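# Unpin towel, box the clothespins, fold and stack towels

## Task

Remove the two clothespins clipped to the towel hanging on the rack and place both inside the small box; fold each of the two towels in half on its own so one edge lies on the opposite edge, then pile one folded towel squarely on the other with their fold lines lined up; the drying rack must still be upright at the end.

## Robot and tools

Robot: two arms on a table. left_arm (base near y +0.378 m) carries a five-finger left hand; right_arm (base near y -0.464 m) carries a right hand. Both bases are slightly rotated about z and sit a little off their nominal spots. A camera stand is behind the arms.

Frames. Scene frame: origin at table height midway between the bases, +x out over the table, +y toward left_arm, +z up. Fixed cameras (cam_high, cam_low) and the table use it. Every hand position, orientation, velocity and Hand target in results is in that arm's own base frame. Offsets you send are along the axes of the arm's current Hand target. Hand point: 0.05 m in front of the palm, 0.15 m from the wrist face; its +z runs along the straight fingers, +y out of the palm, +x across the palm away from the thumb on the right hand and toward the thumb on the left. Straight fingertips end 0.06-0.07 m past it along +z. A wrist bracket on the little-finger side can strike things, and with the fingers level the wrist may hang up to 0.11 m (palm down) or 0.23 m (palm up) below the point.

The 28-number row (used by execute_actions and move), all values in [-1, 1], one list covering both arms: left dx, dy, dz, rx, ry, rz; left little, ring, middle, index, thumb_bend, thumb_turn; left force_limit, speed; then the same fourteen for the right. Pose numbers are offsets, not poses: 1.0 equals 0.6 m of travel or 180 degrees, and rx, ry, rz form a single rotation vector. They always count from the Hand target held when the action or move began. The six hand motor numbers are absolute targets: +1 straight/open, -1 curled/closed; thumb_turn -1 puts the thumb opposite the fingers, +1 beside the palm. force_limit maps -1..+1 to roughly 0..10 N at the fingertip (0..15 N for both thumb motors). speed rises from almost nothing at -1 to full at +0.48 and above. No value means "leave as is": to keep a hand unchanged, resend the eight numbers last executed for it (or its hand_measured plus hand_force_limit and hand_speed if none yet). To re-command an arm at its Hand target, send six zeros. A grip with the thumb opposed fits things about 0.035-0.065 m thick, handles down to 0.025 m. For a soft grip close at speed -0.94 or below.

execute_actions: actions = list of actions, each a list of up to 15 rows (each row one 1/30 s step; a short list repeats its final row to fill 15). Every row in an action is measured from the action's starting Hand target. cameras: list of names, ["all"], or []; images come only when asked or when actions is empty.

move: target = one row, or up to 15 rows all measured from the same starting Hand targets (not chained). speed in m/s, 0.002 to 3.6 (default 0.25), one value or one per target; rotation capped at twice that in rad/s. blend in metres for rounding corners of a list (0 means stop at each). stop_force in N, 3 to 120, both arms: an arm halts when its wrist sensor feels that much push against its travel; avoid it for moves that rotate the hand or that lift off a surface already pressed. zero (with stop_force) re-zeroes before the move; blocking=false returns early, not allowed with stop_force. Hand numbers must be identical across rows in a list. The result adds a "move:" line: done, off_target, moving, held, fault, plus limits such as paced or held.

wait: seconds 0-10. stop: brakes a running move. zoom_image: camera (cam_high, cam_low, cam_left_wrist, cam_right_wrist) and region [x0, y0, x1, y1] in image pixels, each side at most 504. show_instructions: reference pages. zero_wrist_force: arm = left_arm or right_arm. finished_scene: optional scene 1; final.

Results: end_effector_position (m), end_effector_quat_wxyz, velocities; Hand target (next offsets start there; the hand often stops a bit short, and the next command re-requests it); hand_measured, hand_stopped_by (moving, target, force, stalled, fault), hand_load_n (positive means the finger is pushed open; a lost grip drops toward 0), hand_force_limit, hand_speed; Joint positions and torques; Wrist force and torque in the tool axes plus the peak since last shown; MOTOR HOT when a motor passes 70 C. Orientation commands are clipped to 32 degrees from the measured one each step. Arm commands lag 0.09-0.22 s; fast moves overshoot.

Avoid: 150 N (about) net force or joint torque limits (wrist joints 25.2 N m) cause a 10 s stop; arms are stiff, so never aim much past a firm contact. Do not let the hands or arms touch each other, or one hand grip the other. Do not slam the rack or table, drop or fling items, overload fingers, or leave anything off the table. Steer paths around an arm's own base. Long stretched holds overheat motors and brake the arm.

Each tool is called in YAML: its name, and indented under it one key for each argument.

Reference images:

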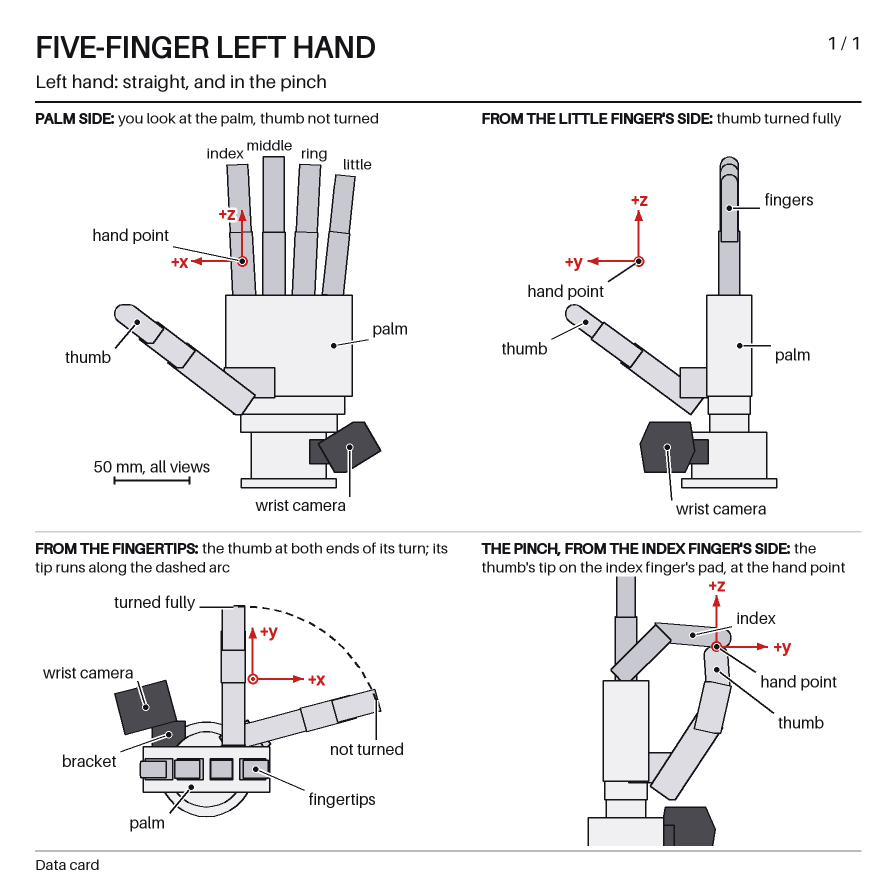

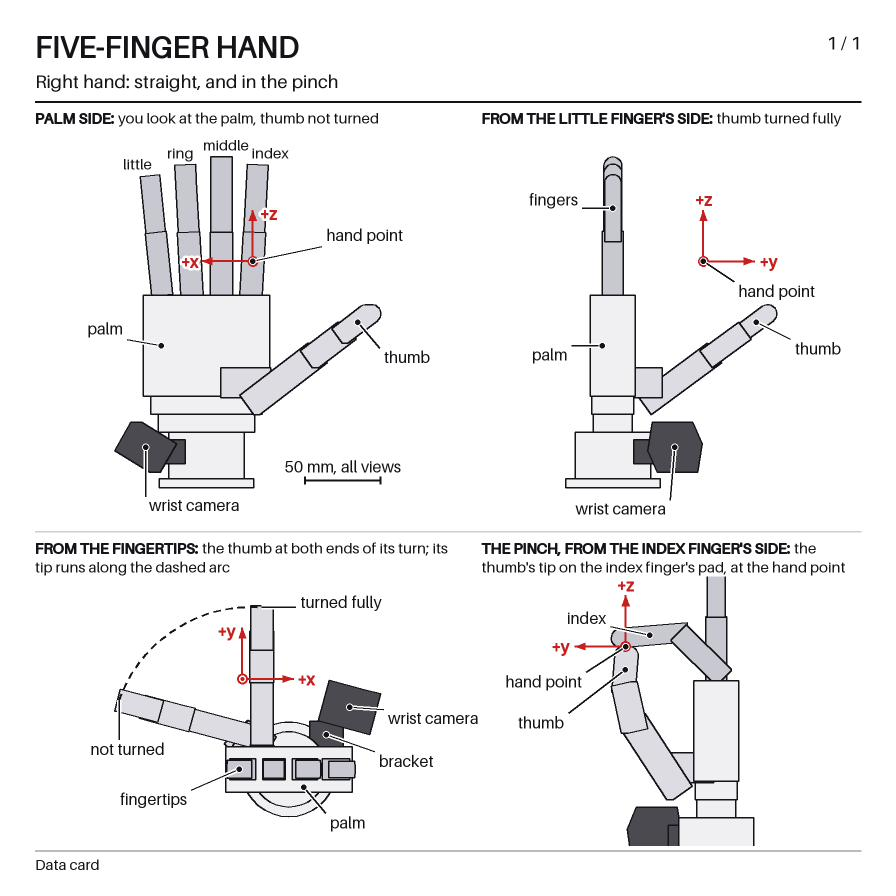

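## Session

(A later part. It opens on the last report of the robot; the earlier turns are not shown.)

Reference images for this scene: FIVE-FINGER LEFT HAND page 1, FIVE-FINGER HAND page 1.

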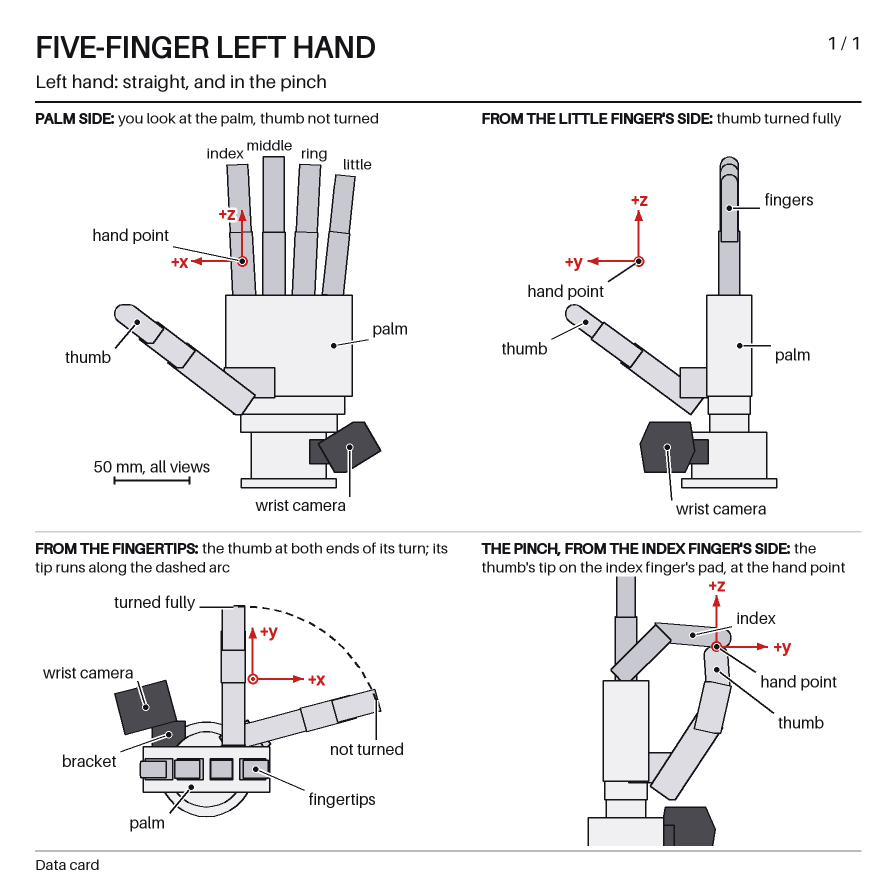

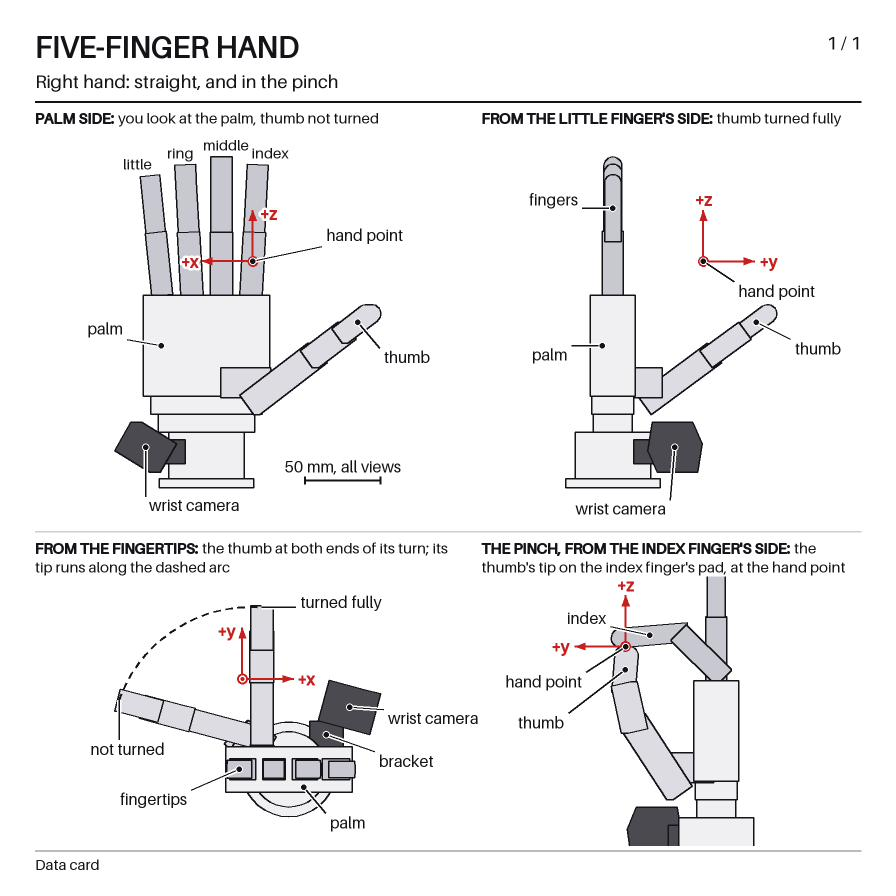

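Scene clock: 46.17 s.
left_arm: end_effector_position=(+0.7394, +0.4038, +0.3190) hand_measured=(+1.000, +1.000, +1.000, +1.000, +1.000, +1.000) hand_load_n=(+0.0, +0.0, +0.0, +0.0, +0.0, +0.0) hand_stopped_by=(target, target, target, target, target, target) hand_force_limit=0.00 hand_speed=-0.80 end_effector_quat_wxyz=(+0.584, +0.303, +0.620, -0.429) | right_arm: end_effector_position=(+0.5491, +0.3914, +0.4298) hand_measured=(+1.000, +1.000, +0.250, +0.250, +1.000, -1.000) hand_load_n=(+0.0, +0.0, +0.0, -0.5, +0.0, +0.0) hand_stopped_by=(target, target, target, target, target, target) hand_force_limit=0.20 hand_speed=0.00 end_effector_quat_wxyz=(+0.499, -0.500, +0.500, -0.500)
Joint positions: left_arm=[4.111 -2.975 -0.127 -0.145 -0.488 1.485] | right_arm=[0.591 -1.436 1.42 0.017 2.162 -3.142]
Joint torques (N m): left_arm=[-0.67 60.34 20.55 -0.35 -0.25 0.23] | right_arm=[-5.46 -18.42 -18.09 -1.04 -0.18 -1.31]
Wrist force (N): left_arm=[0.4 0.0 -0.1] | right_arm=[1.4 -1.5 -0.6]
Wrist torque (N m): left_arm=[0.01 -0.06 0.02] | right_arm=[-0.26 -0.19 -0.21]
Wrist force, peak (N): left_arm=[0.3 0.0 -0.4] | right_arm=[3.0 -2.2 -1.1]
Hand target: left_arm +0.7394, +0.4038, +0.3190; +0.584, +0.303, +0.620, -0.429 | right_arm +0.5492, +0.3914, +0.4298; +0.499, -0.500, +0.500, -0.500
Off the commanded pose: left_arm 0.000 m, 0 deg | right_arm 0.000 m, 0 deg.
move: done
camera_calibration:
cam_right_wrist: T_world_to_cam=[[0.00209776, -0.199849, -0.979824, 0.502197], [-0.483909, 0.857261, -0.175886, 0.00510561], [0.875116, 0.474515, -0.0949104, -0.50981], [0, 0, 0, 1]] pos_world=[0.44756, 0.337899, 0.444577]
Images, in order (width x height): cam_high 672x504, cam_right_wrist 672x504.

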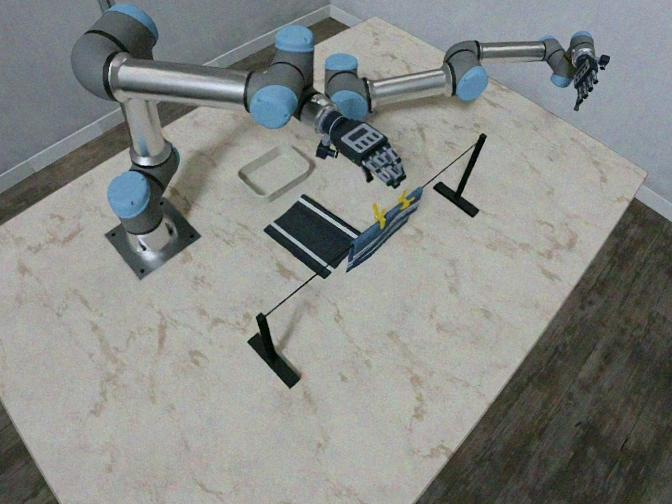

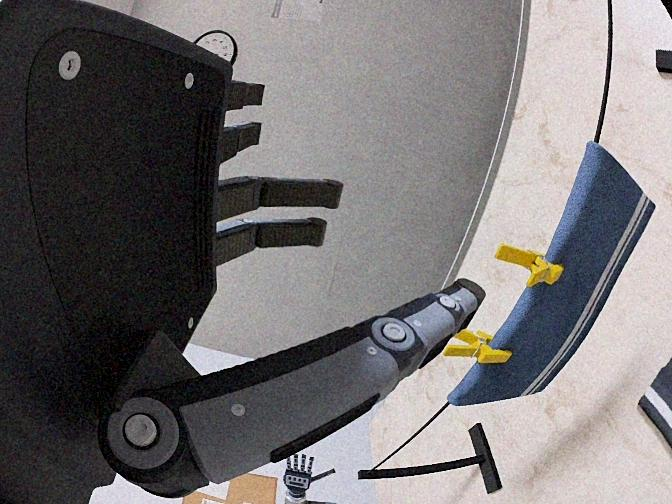

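move:
  target: [0,0,0,0,0,0,1,1,1,1,1,1,0,-0.8, 0,0.1333,0,0,0,0,1,1,0.5,0.5,1,-1,0.2,0]
  speed: 0.1
  cameras: ["cam_high","cam_low","cam_right_wrist"]

Scene clock: 48.10 s.
left_arm: end_effector_position=(+0.7394, +0.4038, +0.3190) hand_measured=(+1.000, +1.000, +1.000, +1.000, +1.000, +1.000) hand_load_n=(+0.0, +0.0, +0.0, +0.0, +0.0, +0.0) hand_stopped_by=(target, target, target, target, target, target) hand_force_limit=0.00 hand_speed=-0.80 end_effector_quat_wxyz=(+0.584, +0.303, +0.620, -0.429) | right_arm: end_effector_position=(+0.5491, +0.3913, +0.3497) hand_measured=(+1.000, +1.000, +0.500, +0.500, +1.000, -1.000) hand_load_n=(+0.0, +0.0, +0.0, +0.0, +0.0, +0.0) hand_stopped_by=(target, target, target, target, target, target) hand_force_limit=0.20 hand_speed=0.00 end_effector_quat_wxyz=(+0.499, -0.500, +0.500, -0.500)
Joint positions: left_arm=[4.111 -2.975 -0.127 -0.145 -0.488 1.485] | right_arm=[0.59 -1.42 1.606 -0.185 2.162 -3.142]
Joint torques (N m): left_arm=[-0.03 61.06 19.65 -0.33 -0.26 0.19] | right_arm=[-12.6 -37.57 -23.89 -0.61 -1.14 -1.57]
Wrist force (N): left_arm=[0.3 0.0 -0.2] | right_arm=[1.2 -1.5 -0.6]
Wrist torque (N m): left_arm=[0.01 -0.04 0.01] | right_arm=[-0.27 -0.16 -0.23]
Wrist force, peak (N): left_arm=[0.5 0.0 0.1] | right_arm=[1.3 -2.5 -0.8]
Hand target: left_arm +0.7394, +0.4038, +0.3190; +0.584, +0.303, +0.620, -0.429 | right_arm +0.5491, +0.3913, +0.3498; +0.499, -0.500, +0.500, -0.500
Off the commanded pose: left_arm 0.000 m, 0 deg | right_arm 0.000 m, 0 deg.
move: done
camera_calibration:
cam_right_wrist: T_world_to_cam=[[0.0018971, -0.199931, -0.979808, 0.423825], [-0.483864, 0.85729, -0.175868, -0.00901965], [0.875141, 0.474428, -0.095113, -0.517321], [0, 0, 0, 1]] pos_world=[0.44756, 0.337899, 0.364477]
Images, in order (width x height): cam_high 672x504, cam_low 672x504, cam_right_wrist 672x504.

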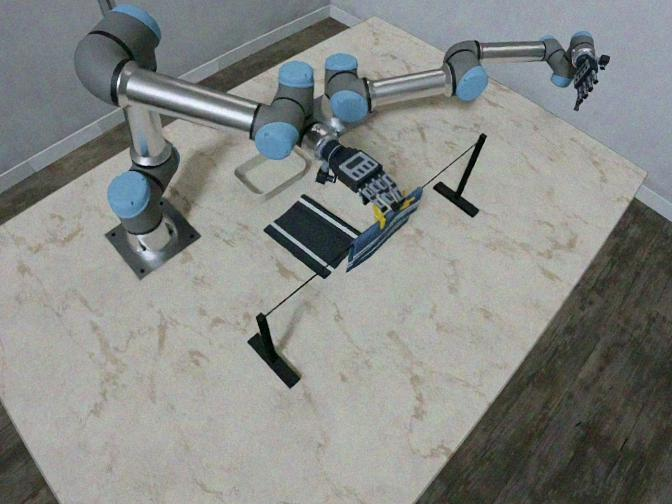

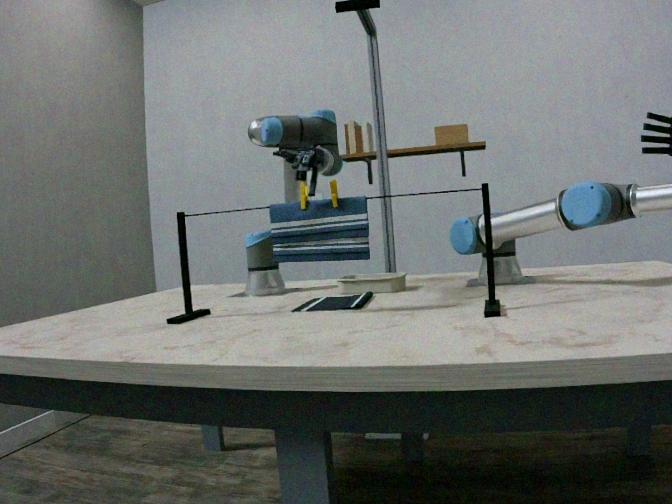

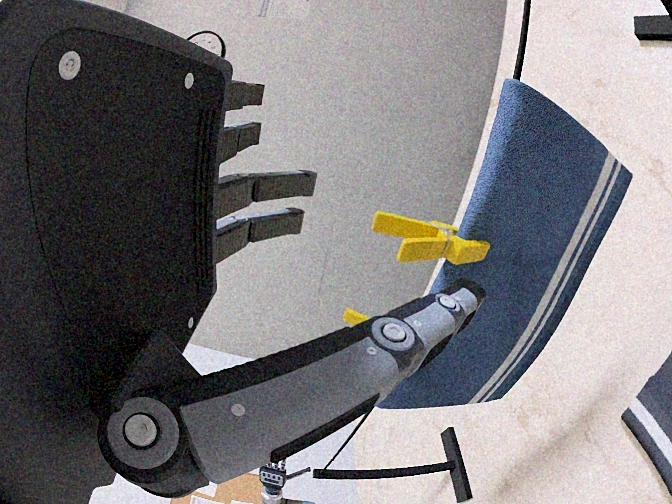

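move:
  target: [0,0,0,0,0,0,1,1,1,1,1,1,0,-0.8, 0,0.0417,0,0,0,0,1,1,0.3,0.3,0.7,-1,0.0,-0.5]
  speed: 0.05
  cameras: ["cam_low","cam_right_wrist"]

Scene clock: 49.10 s.
left_arm: end_effector_position=(+0.7394, +0.4038, +0.3190) hand_measured=(+1.000, +1.000, +1.000, +1.000, +1.000, +1.000) hand_load_n=(+0.0, +0.0, +0.0, +0.0, +0.0, +0.0) hand_stopped_by=(target, target, target, target, target, target) hand_force_limit=0.00 hand_speed=-0.80 end_effector_quat_wxyz=(+0.584, +0.303, +0.620, -0.429) | right_arm: end_effector_position=(+0.5491, +0.3913, +0.3245) hand_measured=(+1.000, +1.000, +0.300, +0.300, +0.700, -1.000) hand_load_n=(+0.0, +0.0, +0.0, +0.0, +0.0, +0.0) hand_stopped_by=(target, target, target, target, target, target) hand_force_limit=0.00 hand_speed=-0.50 end_effector_quat_wxyz=(+0.499, -0.500, +0.500, -0.500) end_effector_velocity=(+0.000, +0.001, +0.002) end_effector_angular_velocity=(+0.000, +0.000, +0.001)
Joint positions: left_arm=[4.111 -2.975 -0.127 -0.145 -0.488 1.485] | right_arm=[0.59 -1.407 1.657 -0.249 2.162 -3.142]
Joint velocities: left_arm=[within noise] | right_arm=[0.001 -0.001 -0.004 0.005 0 0]
Joint torques (N m): left_arm=[-0.98 60.11 19.54 -0.27 -0.34 0.19] | right_arm=[-12.71 -38.76 -29.25 0.15 -0.85 -1.06]
Wrist force (N): left_arm=[0.1 0.0 0.1] | right_arm=[1.1 -1.5 -0.9]
Wrist torque (N m): left_arm=[-0.01 0.01 0.00] | right_arm=[-0.26 -0.13 -0.24]
Wrist force, peak (N): left_arm=[0.4 0.0 -0.3] | right_arm=[1.3 -2.1 -0.7]
Hand target: left_arm +0.7394, +0.4038, +0.3190; +0.584, +0.303, +0.620, -0.429 | right_arm +0.5491, +0.3913, +0.3248; +0.499, -0.500, +0.500, -0.500
Off the commanded pose: left_arm 0.000 m, 0 deg | right_arm 0.000 m, 0 deg.
move: done
camera_calibration:
cam_right_wrist: T_world_to_cam=[[0.00185136, -0.199846, -0.979826, 0.39923], [-0.483863, 0.85731, -0.175772, -0.0134737], [0.875142, 0.474427, -0.095111, -0.519709], [0, 0, 0, 1]] pos_world=[0.44756, 0.337899, 0.339377]
Images, in order (width x height): cam_low 672x504, cam_right_wrist 672x504.

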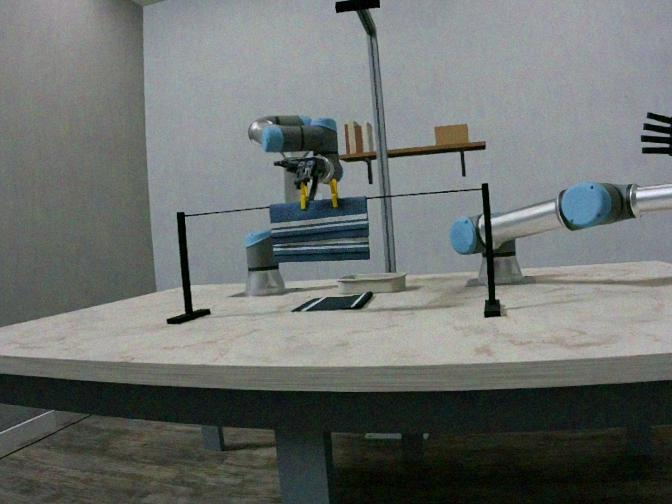

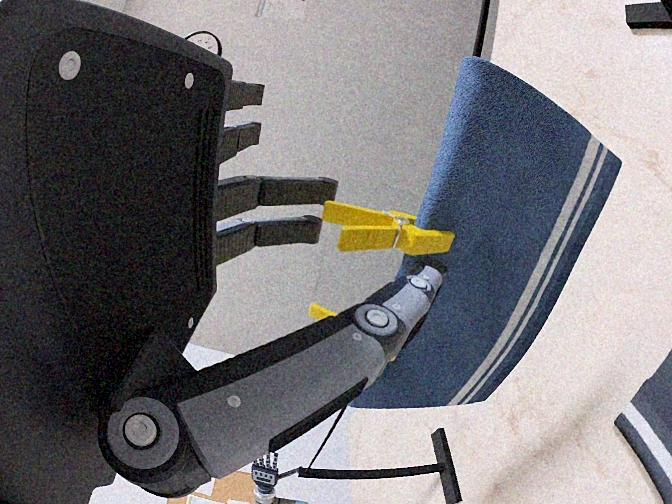

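zoom_image:
  camera: "cam_right_wrist"
  region: [210, 150, 470, 340]

zoom_image:
  camera: "cam_low"
  region: [260, 140, 360, 215]

Scaled by 1.938 from the camera's 672x504 image, which has a finer 960x720 frame.

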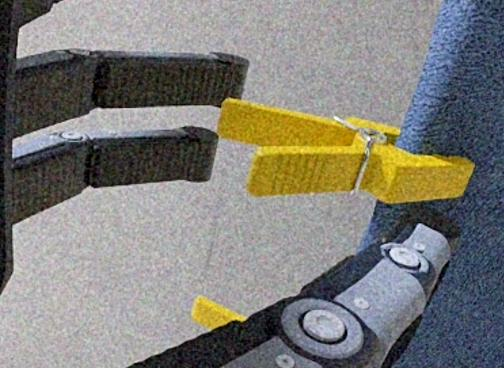

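Scaled by 5.040 from the camera's 672x504 image, which has a finer 960x720 frame.

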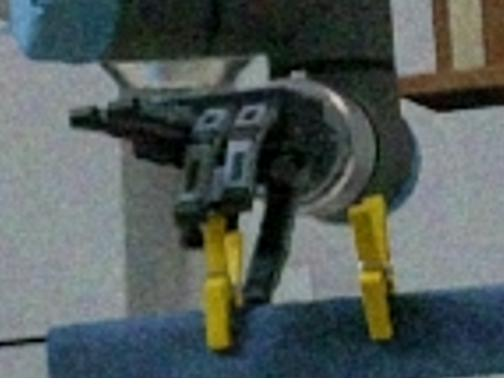

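move:
  target: [0,0,0,0,0,0,1,1,1,1,1,1,0,-0.8, 0,0.0167,0,0,0,0,1,1,0.15,0.15,0.4,-1,-0.6,-0.6]
  speed: 0.05
  cameras: ["cam_low","cam_right_wrist"]

zoom_image:
  camera: "cam_right_wrist"
  region: [210, 150, 470, 340]

zoom_image:
  camera: "cam_low"
  region: [260, 140, 360, 215]

Scene clock: 50.23 s.
left_arm: end_effector_position=(+0.7394, +0.4038, +0.3190) hand_measured=(+1.000, +1.000, +1.000, +1.000, +1.000, +1.000) hand_load_n=(+0.0, +0.0, +0.0, +0.0, +0.0, +0.0) hand_stopped_by=(target, target, target, target, target, target) hand_force_limit=0.00 hand_speed=-0.80 end_effector_quat_wxyz=(+0.584, +0.303, +0.620, -0.429) | right_arm: end_effector_position=(+0.5491, +0.3913, +0.3146) hand_measured=(+1.000, +1.000, +0.150, +0.150, +0.400, -1.000) hand_load_n=(+0.0, +0.0, +0.0, +0.0, +0.0, +0.0) hand_stopped_by=(target, target, target, target, target, target) hand_force_limit=-0.60 hand_speed=-0.60 end_effector_quat_wxyz=(+0.499, -0.500, +0.500, -0.500)
Joint positions: left_arm=[4.111 -2.975 -0.127 -0.145 -0.488 1.485] | right_arm=[0.59 -1.401 1.676 -0.274 2.162 -3.142]
Joint torques (N m): left_arm=[-0.27 60 20.02 -0.16 -0.26 0.21] | right_arm=[-12.62 -30.91 -28.58 0.45 -1.21 -1.52]
Wrist force (N): left_arm=[0.2 -0.1 -0.2] | right_arm=[1.4 -1.4 -0.7]
Wrist torque (N m): left_arm=[-0.01 -0.03 0.02] | right_arm=[-0.23 -0.18 -0.22]
Wrist force, peak (N): left_arm=[0.4 -0.1 -0.1] | right_arm=[1.6 -1.8 -0.9]
Hand target: left_arm +0.7394, +0.4038, +0.3190; +0.584, +0.303, +0.620, -0.429 | right_arm +0.5491, +0.3913, +0.3147; +0.499, -0.500, +0.500, -0.500
Off the commanded pose: left_arm 0.000 m, 0 deg | right_arm 0.000 m, 0 deg.
move: done
camera_calibration:
cam_right_wrist: T_world_to_cam=[[0.0018971, -0.199931, -0.979808, 0.389434], [-0.483864, 0.85729, -0.175868, -0.0151926], [0.875141, 0.474428, -0.095113, -0.520659], [0, 0, 0, 1]] pos_world=[0.44756, 0.337899, 0.329377]
Images, in order (width x height): cam_low 672x504, cam_right_wrist 672x504.

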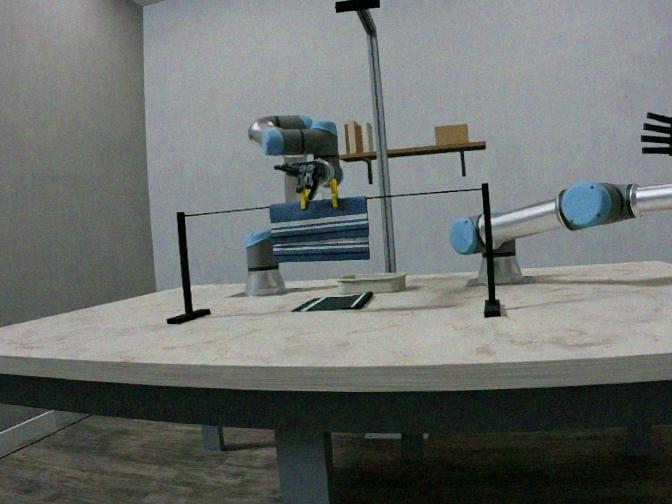

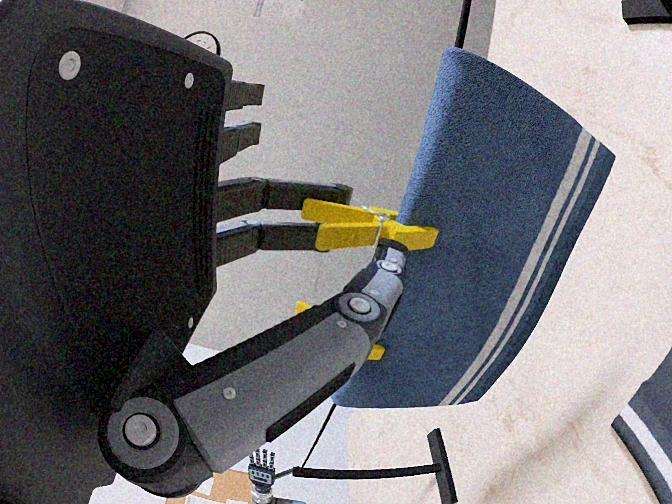

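Scaled by 1.938 from the camera's 672x504 image, which has a finer 960x720 frame.

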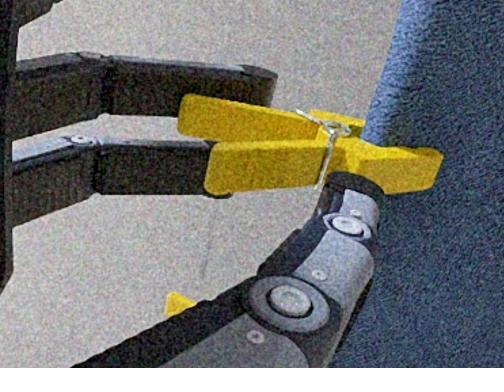

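Scaled by 5.040 from the camera's 672x504 image, which has a finer 960x720 frame.

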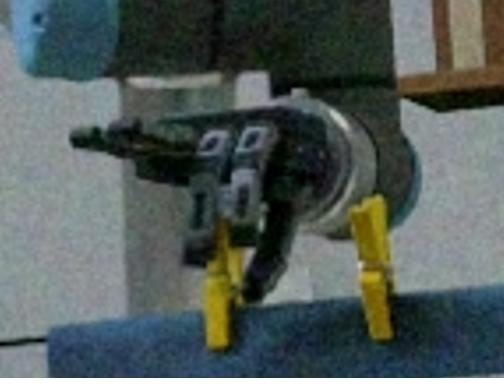

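move:
  target: [0,0,0,0,0,0,1,1,1,1,1,1,0,-0.8, 0,0,0,0,0,0,1,1,0.0,0.0,0.2,-1,-0.4,-0.7]
  speed: 0.05
  cameras: ["cam_low","cam_right_wrist"]

zoom_image:
  camera: "cam_right_wrist"
  region: [210, 150, 470, 340]

zoom_image:
  camera: "cam_low"
  region: [260, 140, 360, 215]

Scene clock: 50.87 s.
left_arm: end_effector_position=(+0.7394, +0.4038, +0.3190) hand_measured=(+1.000, +1.000, +1.000, +1.000, +1.000, +1.000) hand_load_n=(+0.0, +0.0, +0.0, +0.0, +0.0, +0.5) hand_stopped_by=(target, target, target, target, target, target) hand_force_limit=0.00 hand_speed=-0.80 end_effector_quat_wxyz=(+0.584, +0.303, +0.620, -0.429) | right_arm: end_effector_position=(+0.5491, +0.3913, +0.3147) hand_measured=(+1.000, +1.000, +0.000, +0.000, +0.306, -1.000) hand_load_n=(+0.0, +0.0, +3.0, +0.0, +4.5, +0.5) hand_stopped_by=(target, target, force, target, force, target) hand_force_limit=-0.40 hand_speed=-0.70 end_effector_quat_wxyz=(+0.499, -0.500, +0.500, -0.500)
Joint positions: left_arm=[4.111 -2.975 -0.127 -0.145 -0.488 1.485] | right_arm=[0.59 -1.401 1.676 -0.274 2.162 -3.142]
Joint torques (N m): left_arm=[-0.35 60.18 19.71 -0.32 -0.32 0.22] | right_arm=[-12.45 -37.55 -27.87 0.24 -1.39 -1.84]
Wrist force (N): left_arm=[0.2 -0.2 -0.3] | right_arm=[1.4 -1.6 0.4]
Wrist torque (N m): left_arm=[-0.01 -0.03 0.01] | right_arm=[-0.23 -0.19 -0.23]
Wrist force, peak (N): left_arm=[0.4 -0.1 -0.1] | right_arm=[1.6 -1.8 -0.5]
Hand target: left_arm +0.7394, +0.4038, +0.3190; +0.584, +0.303, +0.620, -0.429 | right_arm +0.5491, +0.3913, +0.3147; +0.499, -0.500, +0.500, -0.500
Off the commanded pose: left_arm 0.000 m, 0 deg | right_arm 0.000 m, 0 deg.
move: done
camera_calibration:
cam_right_wrist: T_world_to_cam=[[0.0020712, -0.199841, -0.979826, 0.389429], [-0.483792, 0.857328, -0.175879, -0.0152164], [0.87518, 0.474397, -0.0949057, -0.520725], [0, 0, 0, 1]] pos_world=[0.44756, 0.337899, 0.329477]
Images, in order (width x height): cam_low 672x504, cam_right_wrist 672x504.

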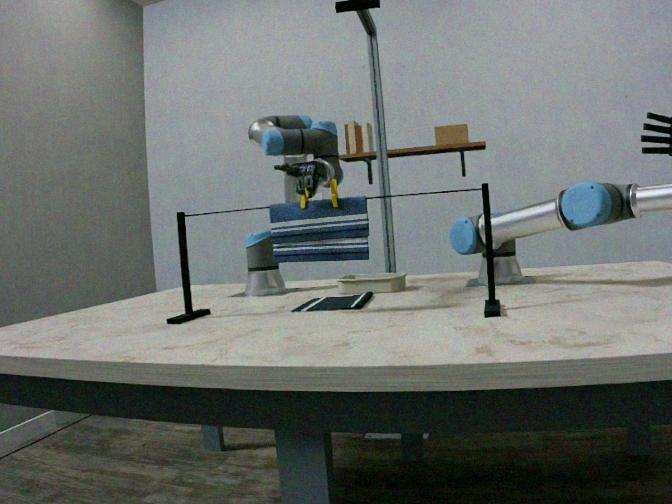

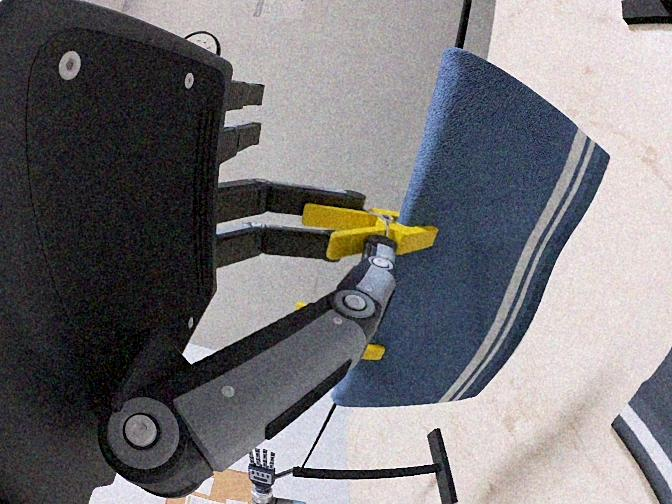

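Scaled by 1.938 from the camera's 672x504 image, which has a finer 960x720 frame.

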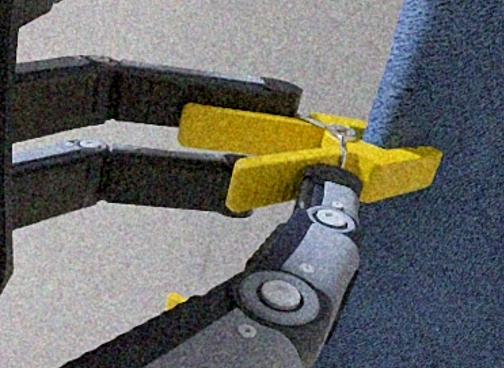

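Scaled by 5.040 from the camera's 672x504 image, which has a finer 960x720 frame.

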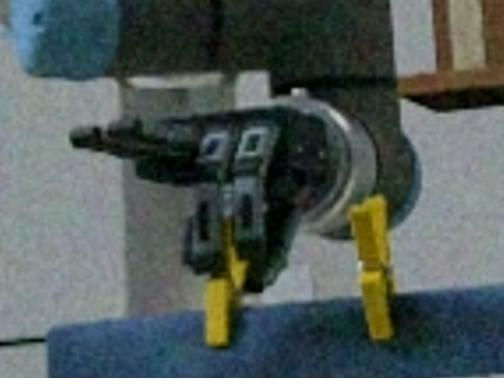

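move:
  target:
    - [0,0,0,0,0,0,1,1,1,1,1,1,0,-0.8, 0,0,0,0,0,0,1,1,0.5,0.5,0.7,-1,-0.2,-0.3]
    - [0,0,0,0,0,0,1,1,1,1,1,1,0,-0.8, 0,-0.0125,-0.0235,0,0,0,1,1,0.5,0.5,0.7,-1,-0.2,-0.3]
    - [0,0,0,0,0,0,1,1,1,1,1,1,0,-0.8, 0,-0.0125,-0.0235,0,0,0,1,1,0.35,0.35,0.05,-1,-0.6,-0.7]
  speed: 0.05
  cameras: ["cam_low","cam_right_wrist"]

zoom_image:
  camera: "cam_right_wrist"
  region: [210, 150, 470, 340]

zoom_image:
  camera: "cam_low"
  region: [260, 140, 360, 215]

Scene clock: 54.60 s.
left_arm: end_effector_position=(+0.7394, +0.4038, +0.3190) hand_measured=(+1.000, +1.000, +1.000, +1.000, +1.000, +1.000) hand_load_n=(+0.0, +0.0, +0.0, +0.0, +0.0, +0.0) hand_stopped_by=(target, target, target, target, target, target) hand_force_limit=0.00 hand_speed=-0.80 end_effector_quat_wxyz=(+0.584, +0.303, +0.620, -0.429) | right_arm: end_effector_position=(+0.5350, +0.3913, +0.3222) hand_measured=(+1.000, +1.000, +0.350, +0.350, +0.050, -1.000) hand_load_n=(+0.0, +0.0, +0.0, +0.0, +0.0, +0.0) hand_stopped_by=(target, target, target, target, target, target) hand_force_limit=-0.60 hand_speed=-0.70 end_effector_quat_wxyz=(+0.499, -0.500, +0.500, -0.500)
Joint positions: left_arm=[4.111 -2.975 -0.127 -0.145 -0.488 1.485] | right_arm=[0.608 -1.427 1.687 -0.259 2.18 -3.142]
Joint torques (N m): left_arm=[-0.47 60.53 19.47 -0.38 -0.14 0.22] | right_arm=[-13.01 -18.41 -27.99 -3.33 -1.65 0.23]
Wrist force (N): left_arm=[0.3 0.1 -0.2] | right_arm=[1.5 -1.3 -0.5]
Wrist torque (N m): left_arm=[0.03 -0.05 0.01] | right_arm=[-0.25 -0.21 -0.20]
Wrist force, peak (N): left_arm=[0.4 0.2 -0.3] | right_arm=[1.6 -1.9 -1.2]
Hand target: left_arm +0.7394, +0.4038, +0.3190; +0.584, +0.303, +0.620, -0.429 | right_arm +0.5350, +0.3913, +0.3222; +0.499, -0.500, +0.500, -0.500
Off the commanded pose: left_arm 0.000 m, 0 deg | right_arm 0.000 m, 0 deg.
move: done
camera_calibration:
cam_right_wrist: T_world_to_cam=[[0.0020712, -0.199841, -0.979826, 0.396807], [-0.483792, 0.857328, -0.175879, -0.0207187], [0.87518, 0.474397, -0.0949057, -0.507673], [0, 0, 0, 1]] pos_world=[0.43346, 0.337899, 0.336977]
Images, in order (width x height): cam_low 672x504, cam_right_wrist 672x504.

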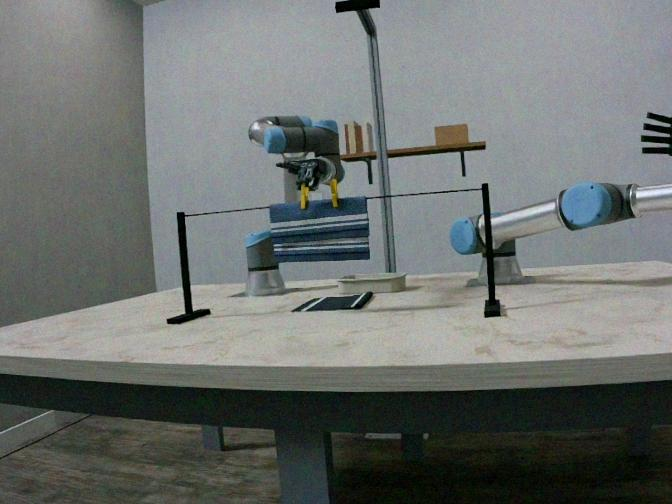

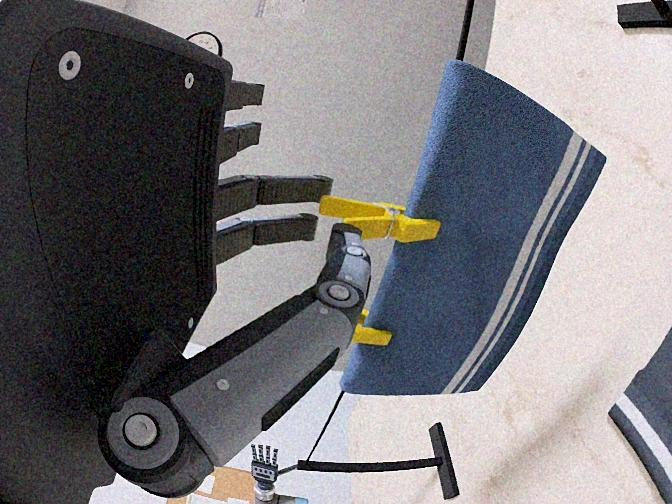

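Scaled by 1.938 from the camera's 672x504 image, which has a finer 960x720 frame.

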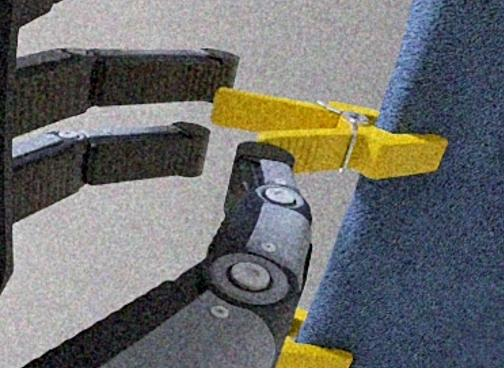

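Scaled by 5.040 from the camera's 672x504 image, which has a finer 960x720 frame.

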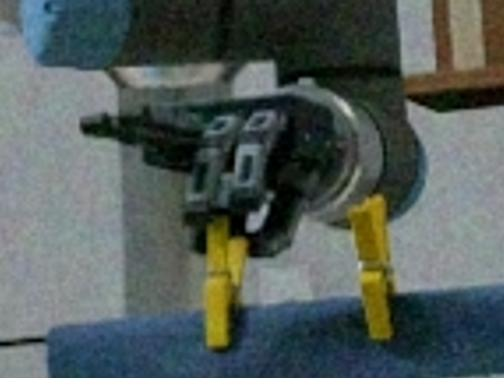

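move:
  target: [0,0,0,0,0,0,1,1,1,1,1,1,0,-0.8, 0,0,0.0133,0,0,0,1,1,0.0,0.0,0.04,-1,0.2,-0.7]
  speed: 0.015
  cameras: ["cam_low","cam_right_wrist"]

zoom_image:
  camera: "cam_right_wrist"
  region: [210, 150, 470, 340]

zoom_image:
  camera: "cam_low"
  region: [260, 140, 360, 215]

Scene clock: 55.67 s.
left_arm: end_effector_position=(+0.7394, +0.4038, +0.3190) hand_measured=(+1.000, +1.000, +1.000, +1.000, +1.000, +1.000) hand_load_n=(+0.0, +0.0, +0.0, +0.0, +0.0, +0.0) hand_stopped_by=(target, target, target, target, target, target) hand_force_limit=0.00 hand_speed=-0.80 end_effector_quat_wxyz=(+0.584, +0.303, +0.620, -0.429) | right_arm: end_effector_position=(+0.5431, +0.3913, +0.3222) hand_measured=(+1.000, +1.000, +0.216, +0.000, +0.042, -1.000) hand_load_n=(+0.0, +0.0, +5.5, +0.0, +0.0, +0.0) hand_stopped_by=(target, target, force, target, target, target) hand_force_limit=0.20 hand_speed=-0.70 end_effector_quat_wxyz=(+0.499, -0.500, +0.500, -0.500)
Joint positions: left_arm=[4.111 -2.975 -0.127 -0.145 -0.488 1.485] | right_arm=[0.598 -1.415 1.672 -0.257 2.17 -3.142]
Joint torques (N m): left_arm=[-0.25 61.34 19.59 -0.19 -0.17 0.34] | right_arm=[-2.22 -29.91 -17.99 0.2 -0.13 -0.7]
Wrist force (N): left_arm=[0.4 0.0 -0.2] | right_arm=[1.4 -2.9 -2.3]
Wrist torque (N m): left_arm=[0.01 -0.07 0.02] | right_arm=[-0.31 -0.17 -0.23]
Wrist force, peak (N): left_arm=[0.4 0.1 -0.3] | right_arm=[1.7 -3.9 -0.4]
Hand target: left_arm +0.7394, +0.4038, +0.3190; +0.584, +0.303, +0.620, -0.429 | right_arm +0.5430, +0.3913, +0.3222; +0.499, -0.500, +0.500, -0.500
Off the commanded pose: left_arm 0.000 m, 0 deg | right_arm 0.000 m, 0 deg.
move: done
camera_calibration:
cam_right_wrist: T_world_to_cam=[[0.0020712, -0.199841, -0.979826, 0.39679], [-0.483792, 0.857328, -0.175879, -0.0168], [0.87518, 0.474397, -0.0949057, -0.514762], [0, 0, 0, 1]] pos_world=[0.44156, 0.337899, 0.336977]
Images, in order (width x height): cam_low 672x504, cam_right_wrist 672x504.

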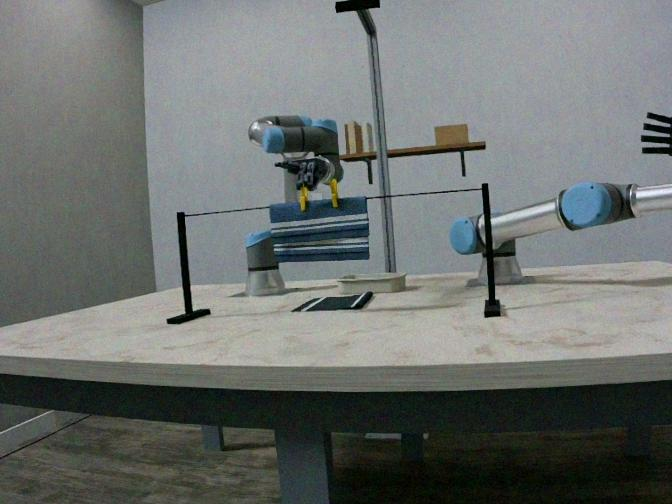

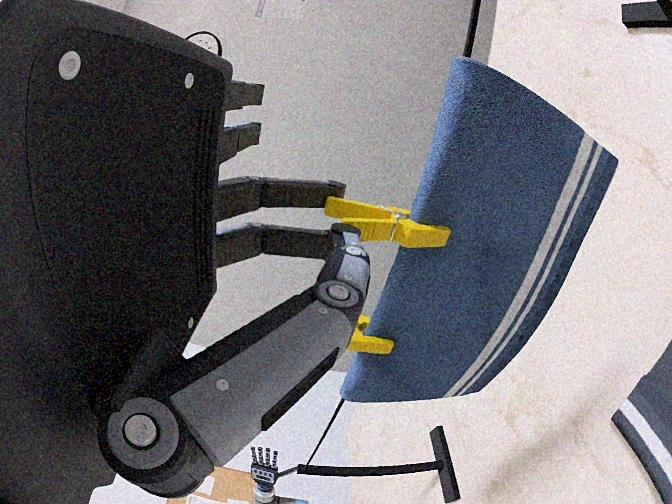

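Scaled by 1.938 from the camera's 672x504 image, which has a finer 960x720 frame.

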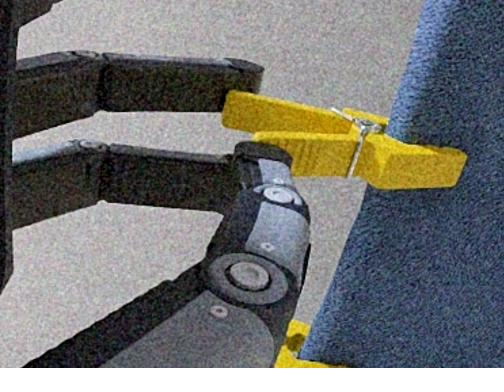

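Scaled by 5.040 from the camera's 672x504 image, which has a finer 960x720 frame.

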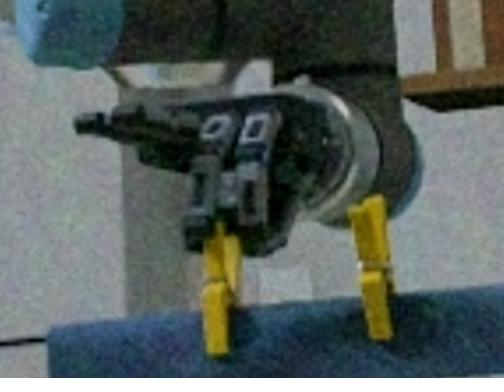

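move:
  target:
    - [0,0,0,0,0,0,1,1,1,1,1,1,0,-0.8, 0,0,0,0,0,0,1,1,0.4,0.4,0.05,-1,0.2,-0.3]
    - [0,0,0,0,0,0,1,1,1,1,1,1,0,-0.8, 0.0067,0.003,-0.005,0,0,0,1,1,0.4,0.4,0.05,-1,0.2,-0.3]
    - [0,0,0,0,0,0,1,1,1,1,1,1,0,-0.8, 0.0067,0.003,-0.005,0,0,0,1,1,0.05,0.05,0.05,-1,0.2,-0.7]
  speed: 0.03
  cameras: ["cam_low","cam_right_wrist"]

zoom_image:
  camera: "cam_right_wrist"
  region: [210, 150, 470, 340]

zoom_image:
  camera: "cam_low"
  region: [260, 140, 360, 215]

Scene clock: 58.27 s.
left_arm: end_effector_position=(+0.7394, +0.4038, +0.3190) hand_measured=(+1.000, +1.000, +1.000, +1.000, +1.000, +1.000) hand_load_n=(+0.0, +0.0, +0.5, +0.0, +0.0, +0.5) hand_stopped_by=(target, target, target, target, target, target) hand_force_limit=0.00 hand_speed=-0.80 end_effector_quat_wxyz=(+0.584, +0.303, +0.620, -0.429) | right_arm: end_effector_position=(+0.5400, +0.3873, +0.3205) hand_measured=(+1.000, +1.000, +0.212, +0.050, +0.052, -1.000) hand_load_n=(+0.0, +0.0, +9.0, +0.0, +5.0, +1.0) hand_stopped_by=(target, target, force, target, target, target) hand_force_limit=0.20 hand_speed=-0.70 end_effector_quat_wxyz=(+0.499, -0.500, +0.500, -0.500)
Joint positions: left_arm=[4.111 -2.975 -0.127 -0.145 -0.488 1.485] | right_arm=[0.594 -1.426 1.69 -0.263 2.166 -3.142]
Joint torques (N m): left_arm=[-0.37 61.16 19.84 -0.21 -0.27 0.26] | right_arm=[3.18 -16.15 -24.79 0.59 0.61 -1.79]
Wrist force (N): left_arm=[0.3 0.0 -0.2] | right_arm=[1.7 -4.4 0.7]
Wrist torque (N m): left_arm=[0.02 -0.04 0.01] | right_arm=[-0.10 -0.17 -0.27]
Wrist force, peak (N): left_arm=[0.5 0.0 -0.2] | right_arm=[1.9 -4.2 1.3]
Hand target: left_arm +0.7394, +0.4038, +0.3190; +0.584, +0.303, +0.620, -0.429 | right_arm +0.5400, +0.3873, +0.3204; +0.499, -0.500, +0.500, -0.500
Off the commanded pose: left_arm 0.000 m, 0 deg | right_arm 0.000 m, 0 deg.
move: done
camera_calibration:
cam_right_wrist: T_world_to_cam=[[0.00205353, -0.199851, -0.979824, 0.394322], [-0.483717, 0.857369, -0.175888, -0.0151275], [0.875222, 0.474318, -0.0949108, -0.510256], [0, 0, 0, 1]] pos_world=[0.438461, 0.3338, 0.335277]
Images, in order (width x height): cam_low 672x504, cam_right_wrist 672x504.

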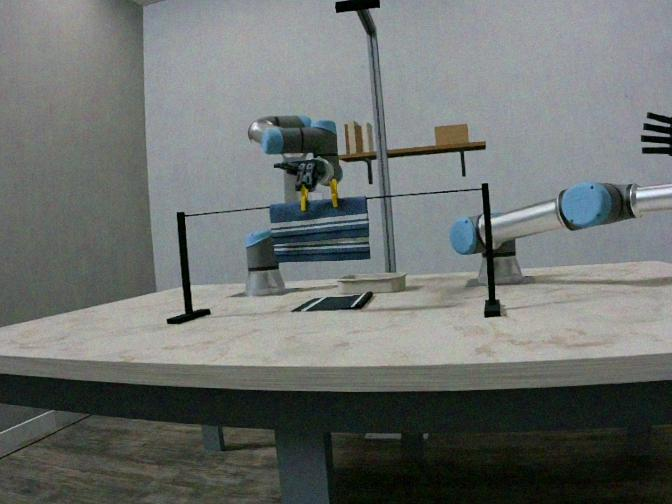

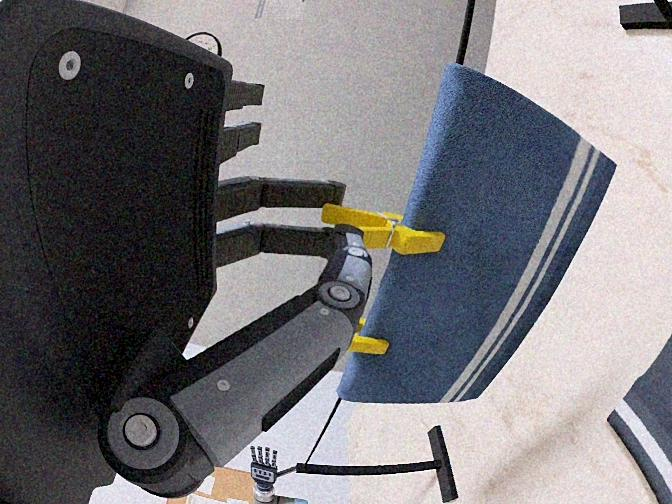

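Scaled by 1.938 from the camera's 672x504 image, which has a finer 960x720 frame.

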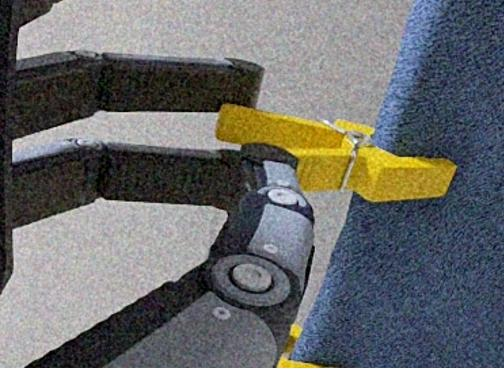

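Scaled by 5.040 from the camera's 672x504 image, which has a finer 960x720 frame.

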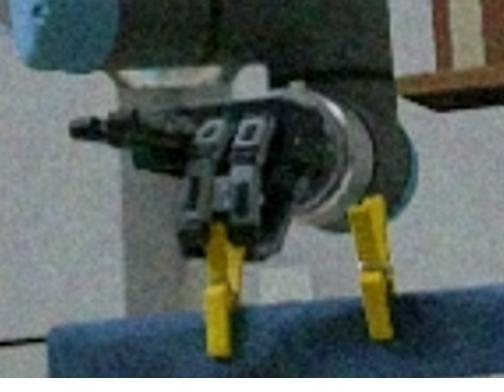

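wait:
  seconds: 0.1
  cameras: ["cam_high"]

zoom_image:
  camera: "cam_high"
  region: [335, 150, 435, 250]

Scene clock: 58.53 s.
left_arm: end_effector_position=(+0.7394, +0.4038, +0.3190) hand_measured=(+1.000, +1.000, +1.000, +1.000, +1.000, +1.000) hand_load_n=(+0.0, +0.0, +0.0, +0.0, +0.0, +0.0) hand_stopped_by=(target, target, target, target, target, target) hand_force_limit=0.00 hand_speed=-0.80 end_effector_quat_wxyz=(+0.584, +0.303, +0.620, -0.429) | right_arm: end_effector_position=(+0.5400, +0.3873, +0.3205) hand_measured=(+1.000, +1.000, +0.212, +0.050, +0.052, -1.000) hand_load_n=(+0.0, +0.0, +9.0, +0.0, +5.0, +1.0) hand_stopped_by=(target, target, force, target, target, target) hand_force_limit=0.20 hand_speed=-0.70 end_effector_quat_wxyz=(+0.499, -0.500, +0.500, -0.500)
Joint positions: left_arm=[4.111 -2.975 -0.127 -0.145 -0.488 1.485] | right_arm=[0.594 -1.426 1.69 -0.263 2.166 -3.142]
Joint torques (N m): left_arm=[-0.43 60.88 19.37 -0.32 -0.1 0.1] | right_arm=[6.88 -15.98 -22.33 0.61 0.85 -1.71]
Wrist force (N): left_arm=[0.2 0.0 -0.1] | right_arm=[1.6 -3.8 0.8]
Wrist torque (N m): left_arm=[0.01 -0.03 0.01] | right_arm=[-0.11 -0.19 -0.26]
Wrist force, peak (N): left_arm=[0.3 -0.1 -0.3] | right_arm=[1.8 -4.2 1.0]
Hand target: left_arm +0.7394, +0.4038, +0.3190; +0.584, +0.303, +0.620, -0.429 | right_arm +0.5400, +0.3873, +0.3204; +0.499, -0.500, +0.500, -0.500
Off the commanded pose: left_arm 0.000 m, 0 deg | right_arm 0.000 m, 0 deg.
wait: 0.10 s; at rest from the start
Images, in order (width x height): cam_high 672x504.

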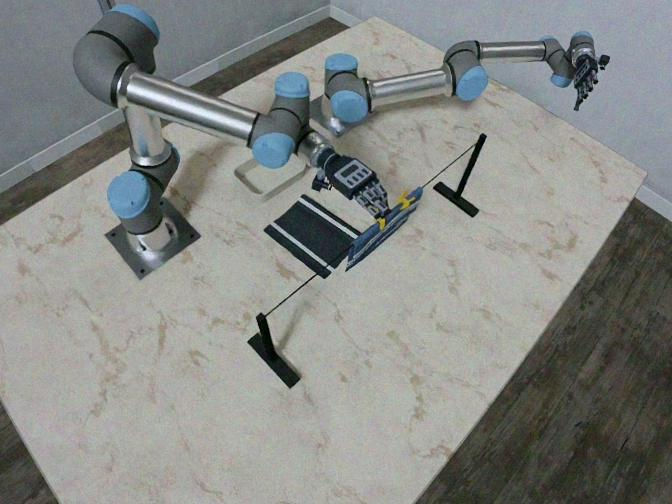

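Scaled by 5.040 from the camera's 672x504 image, which has a finer 960x720 frame.

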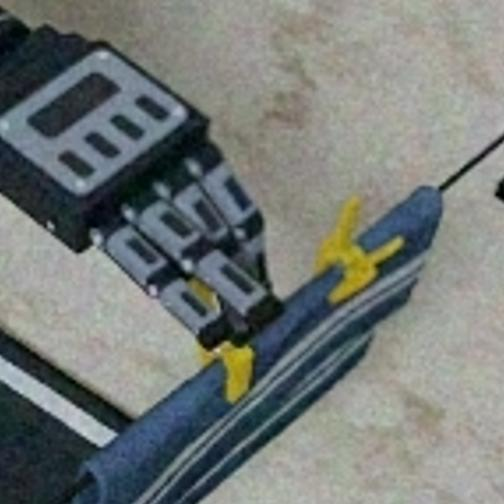

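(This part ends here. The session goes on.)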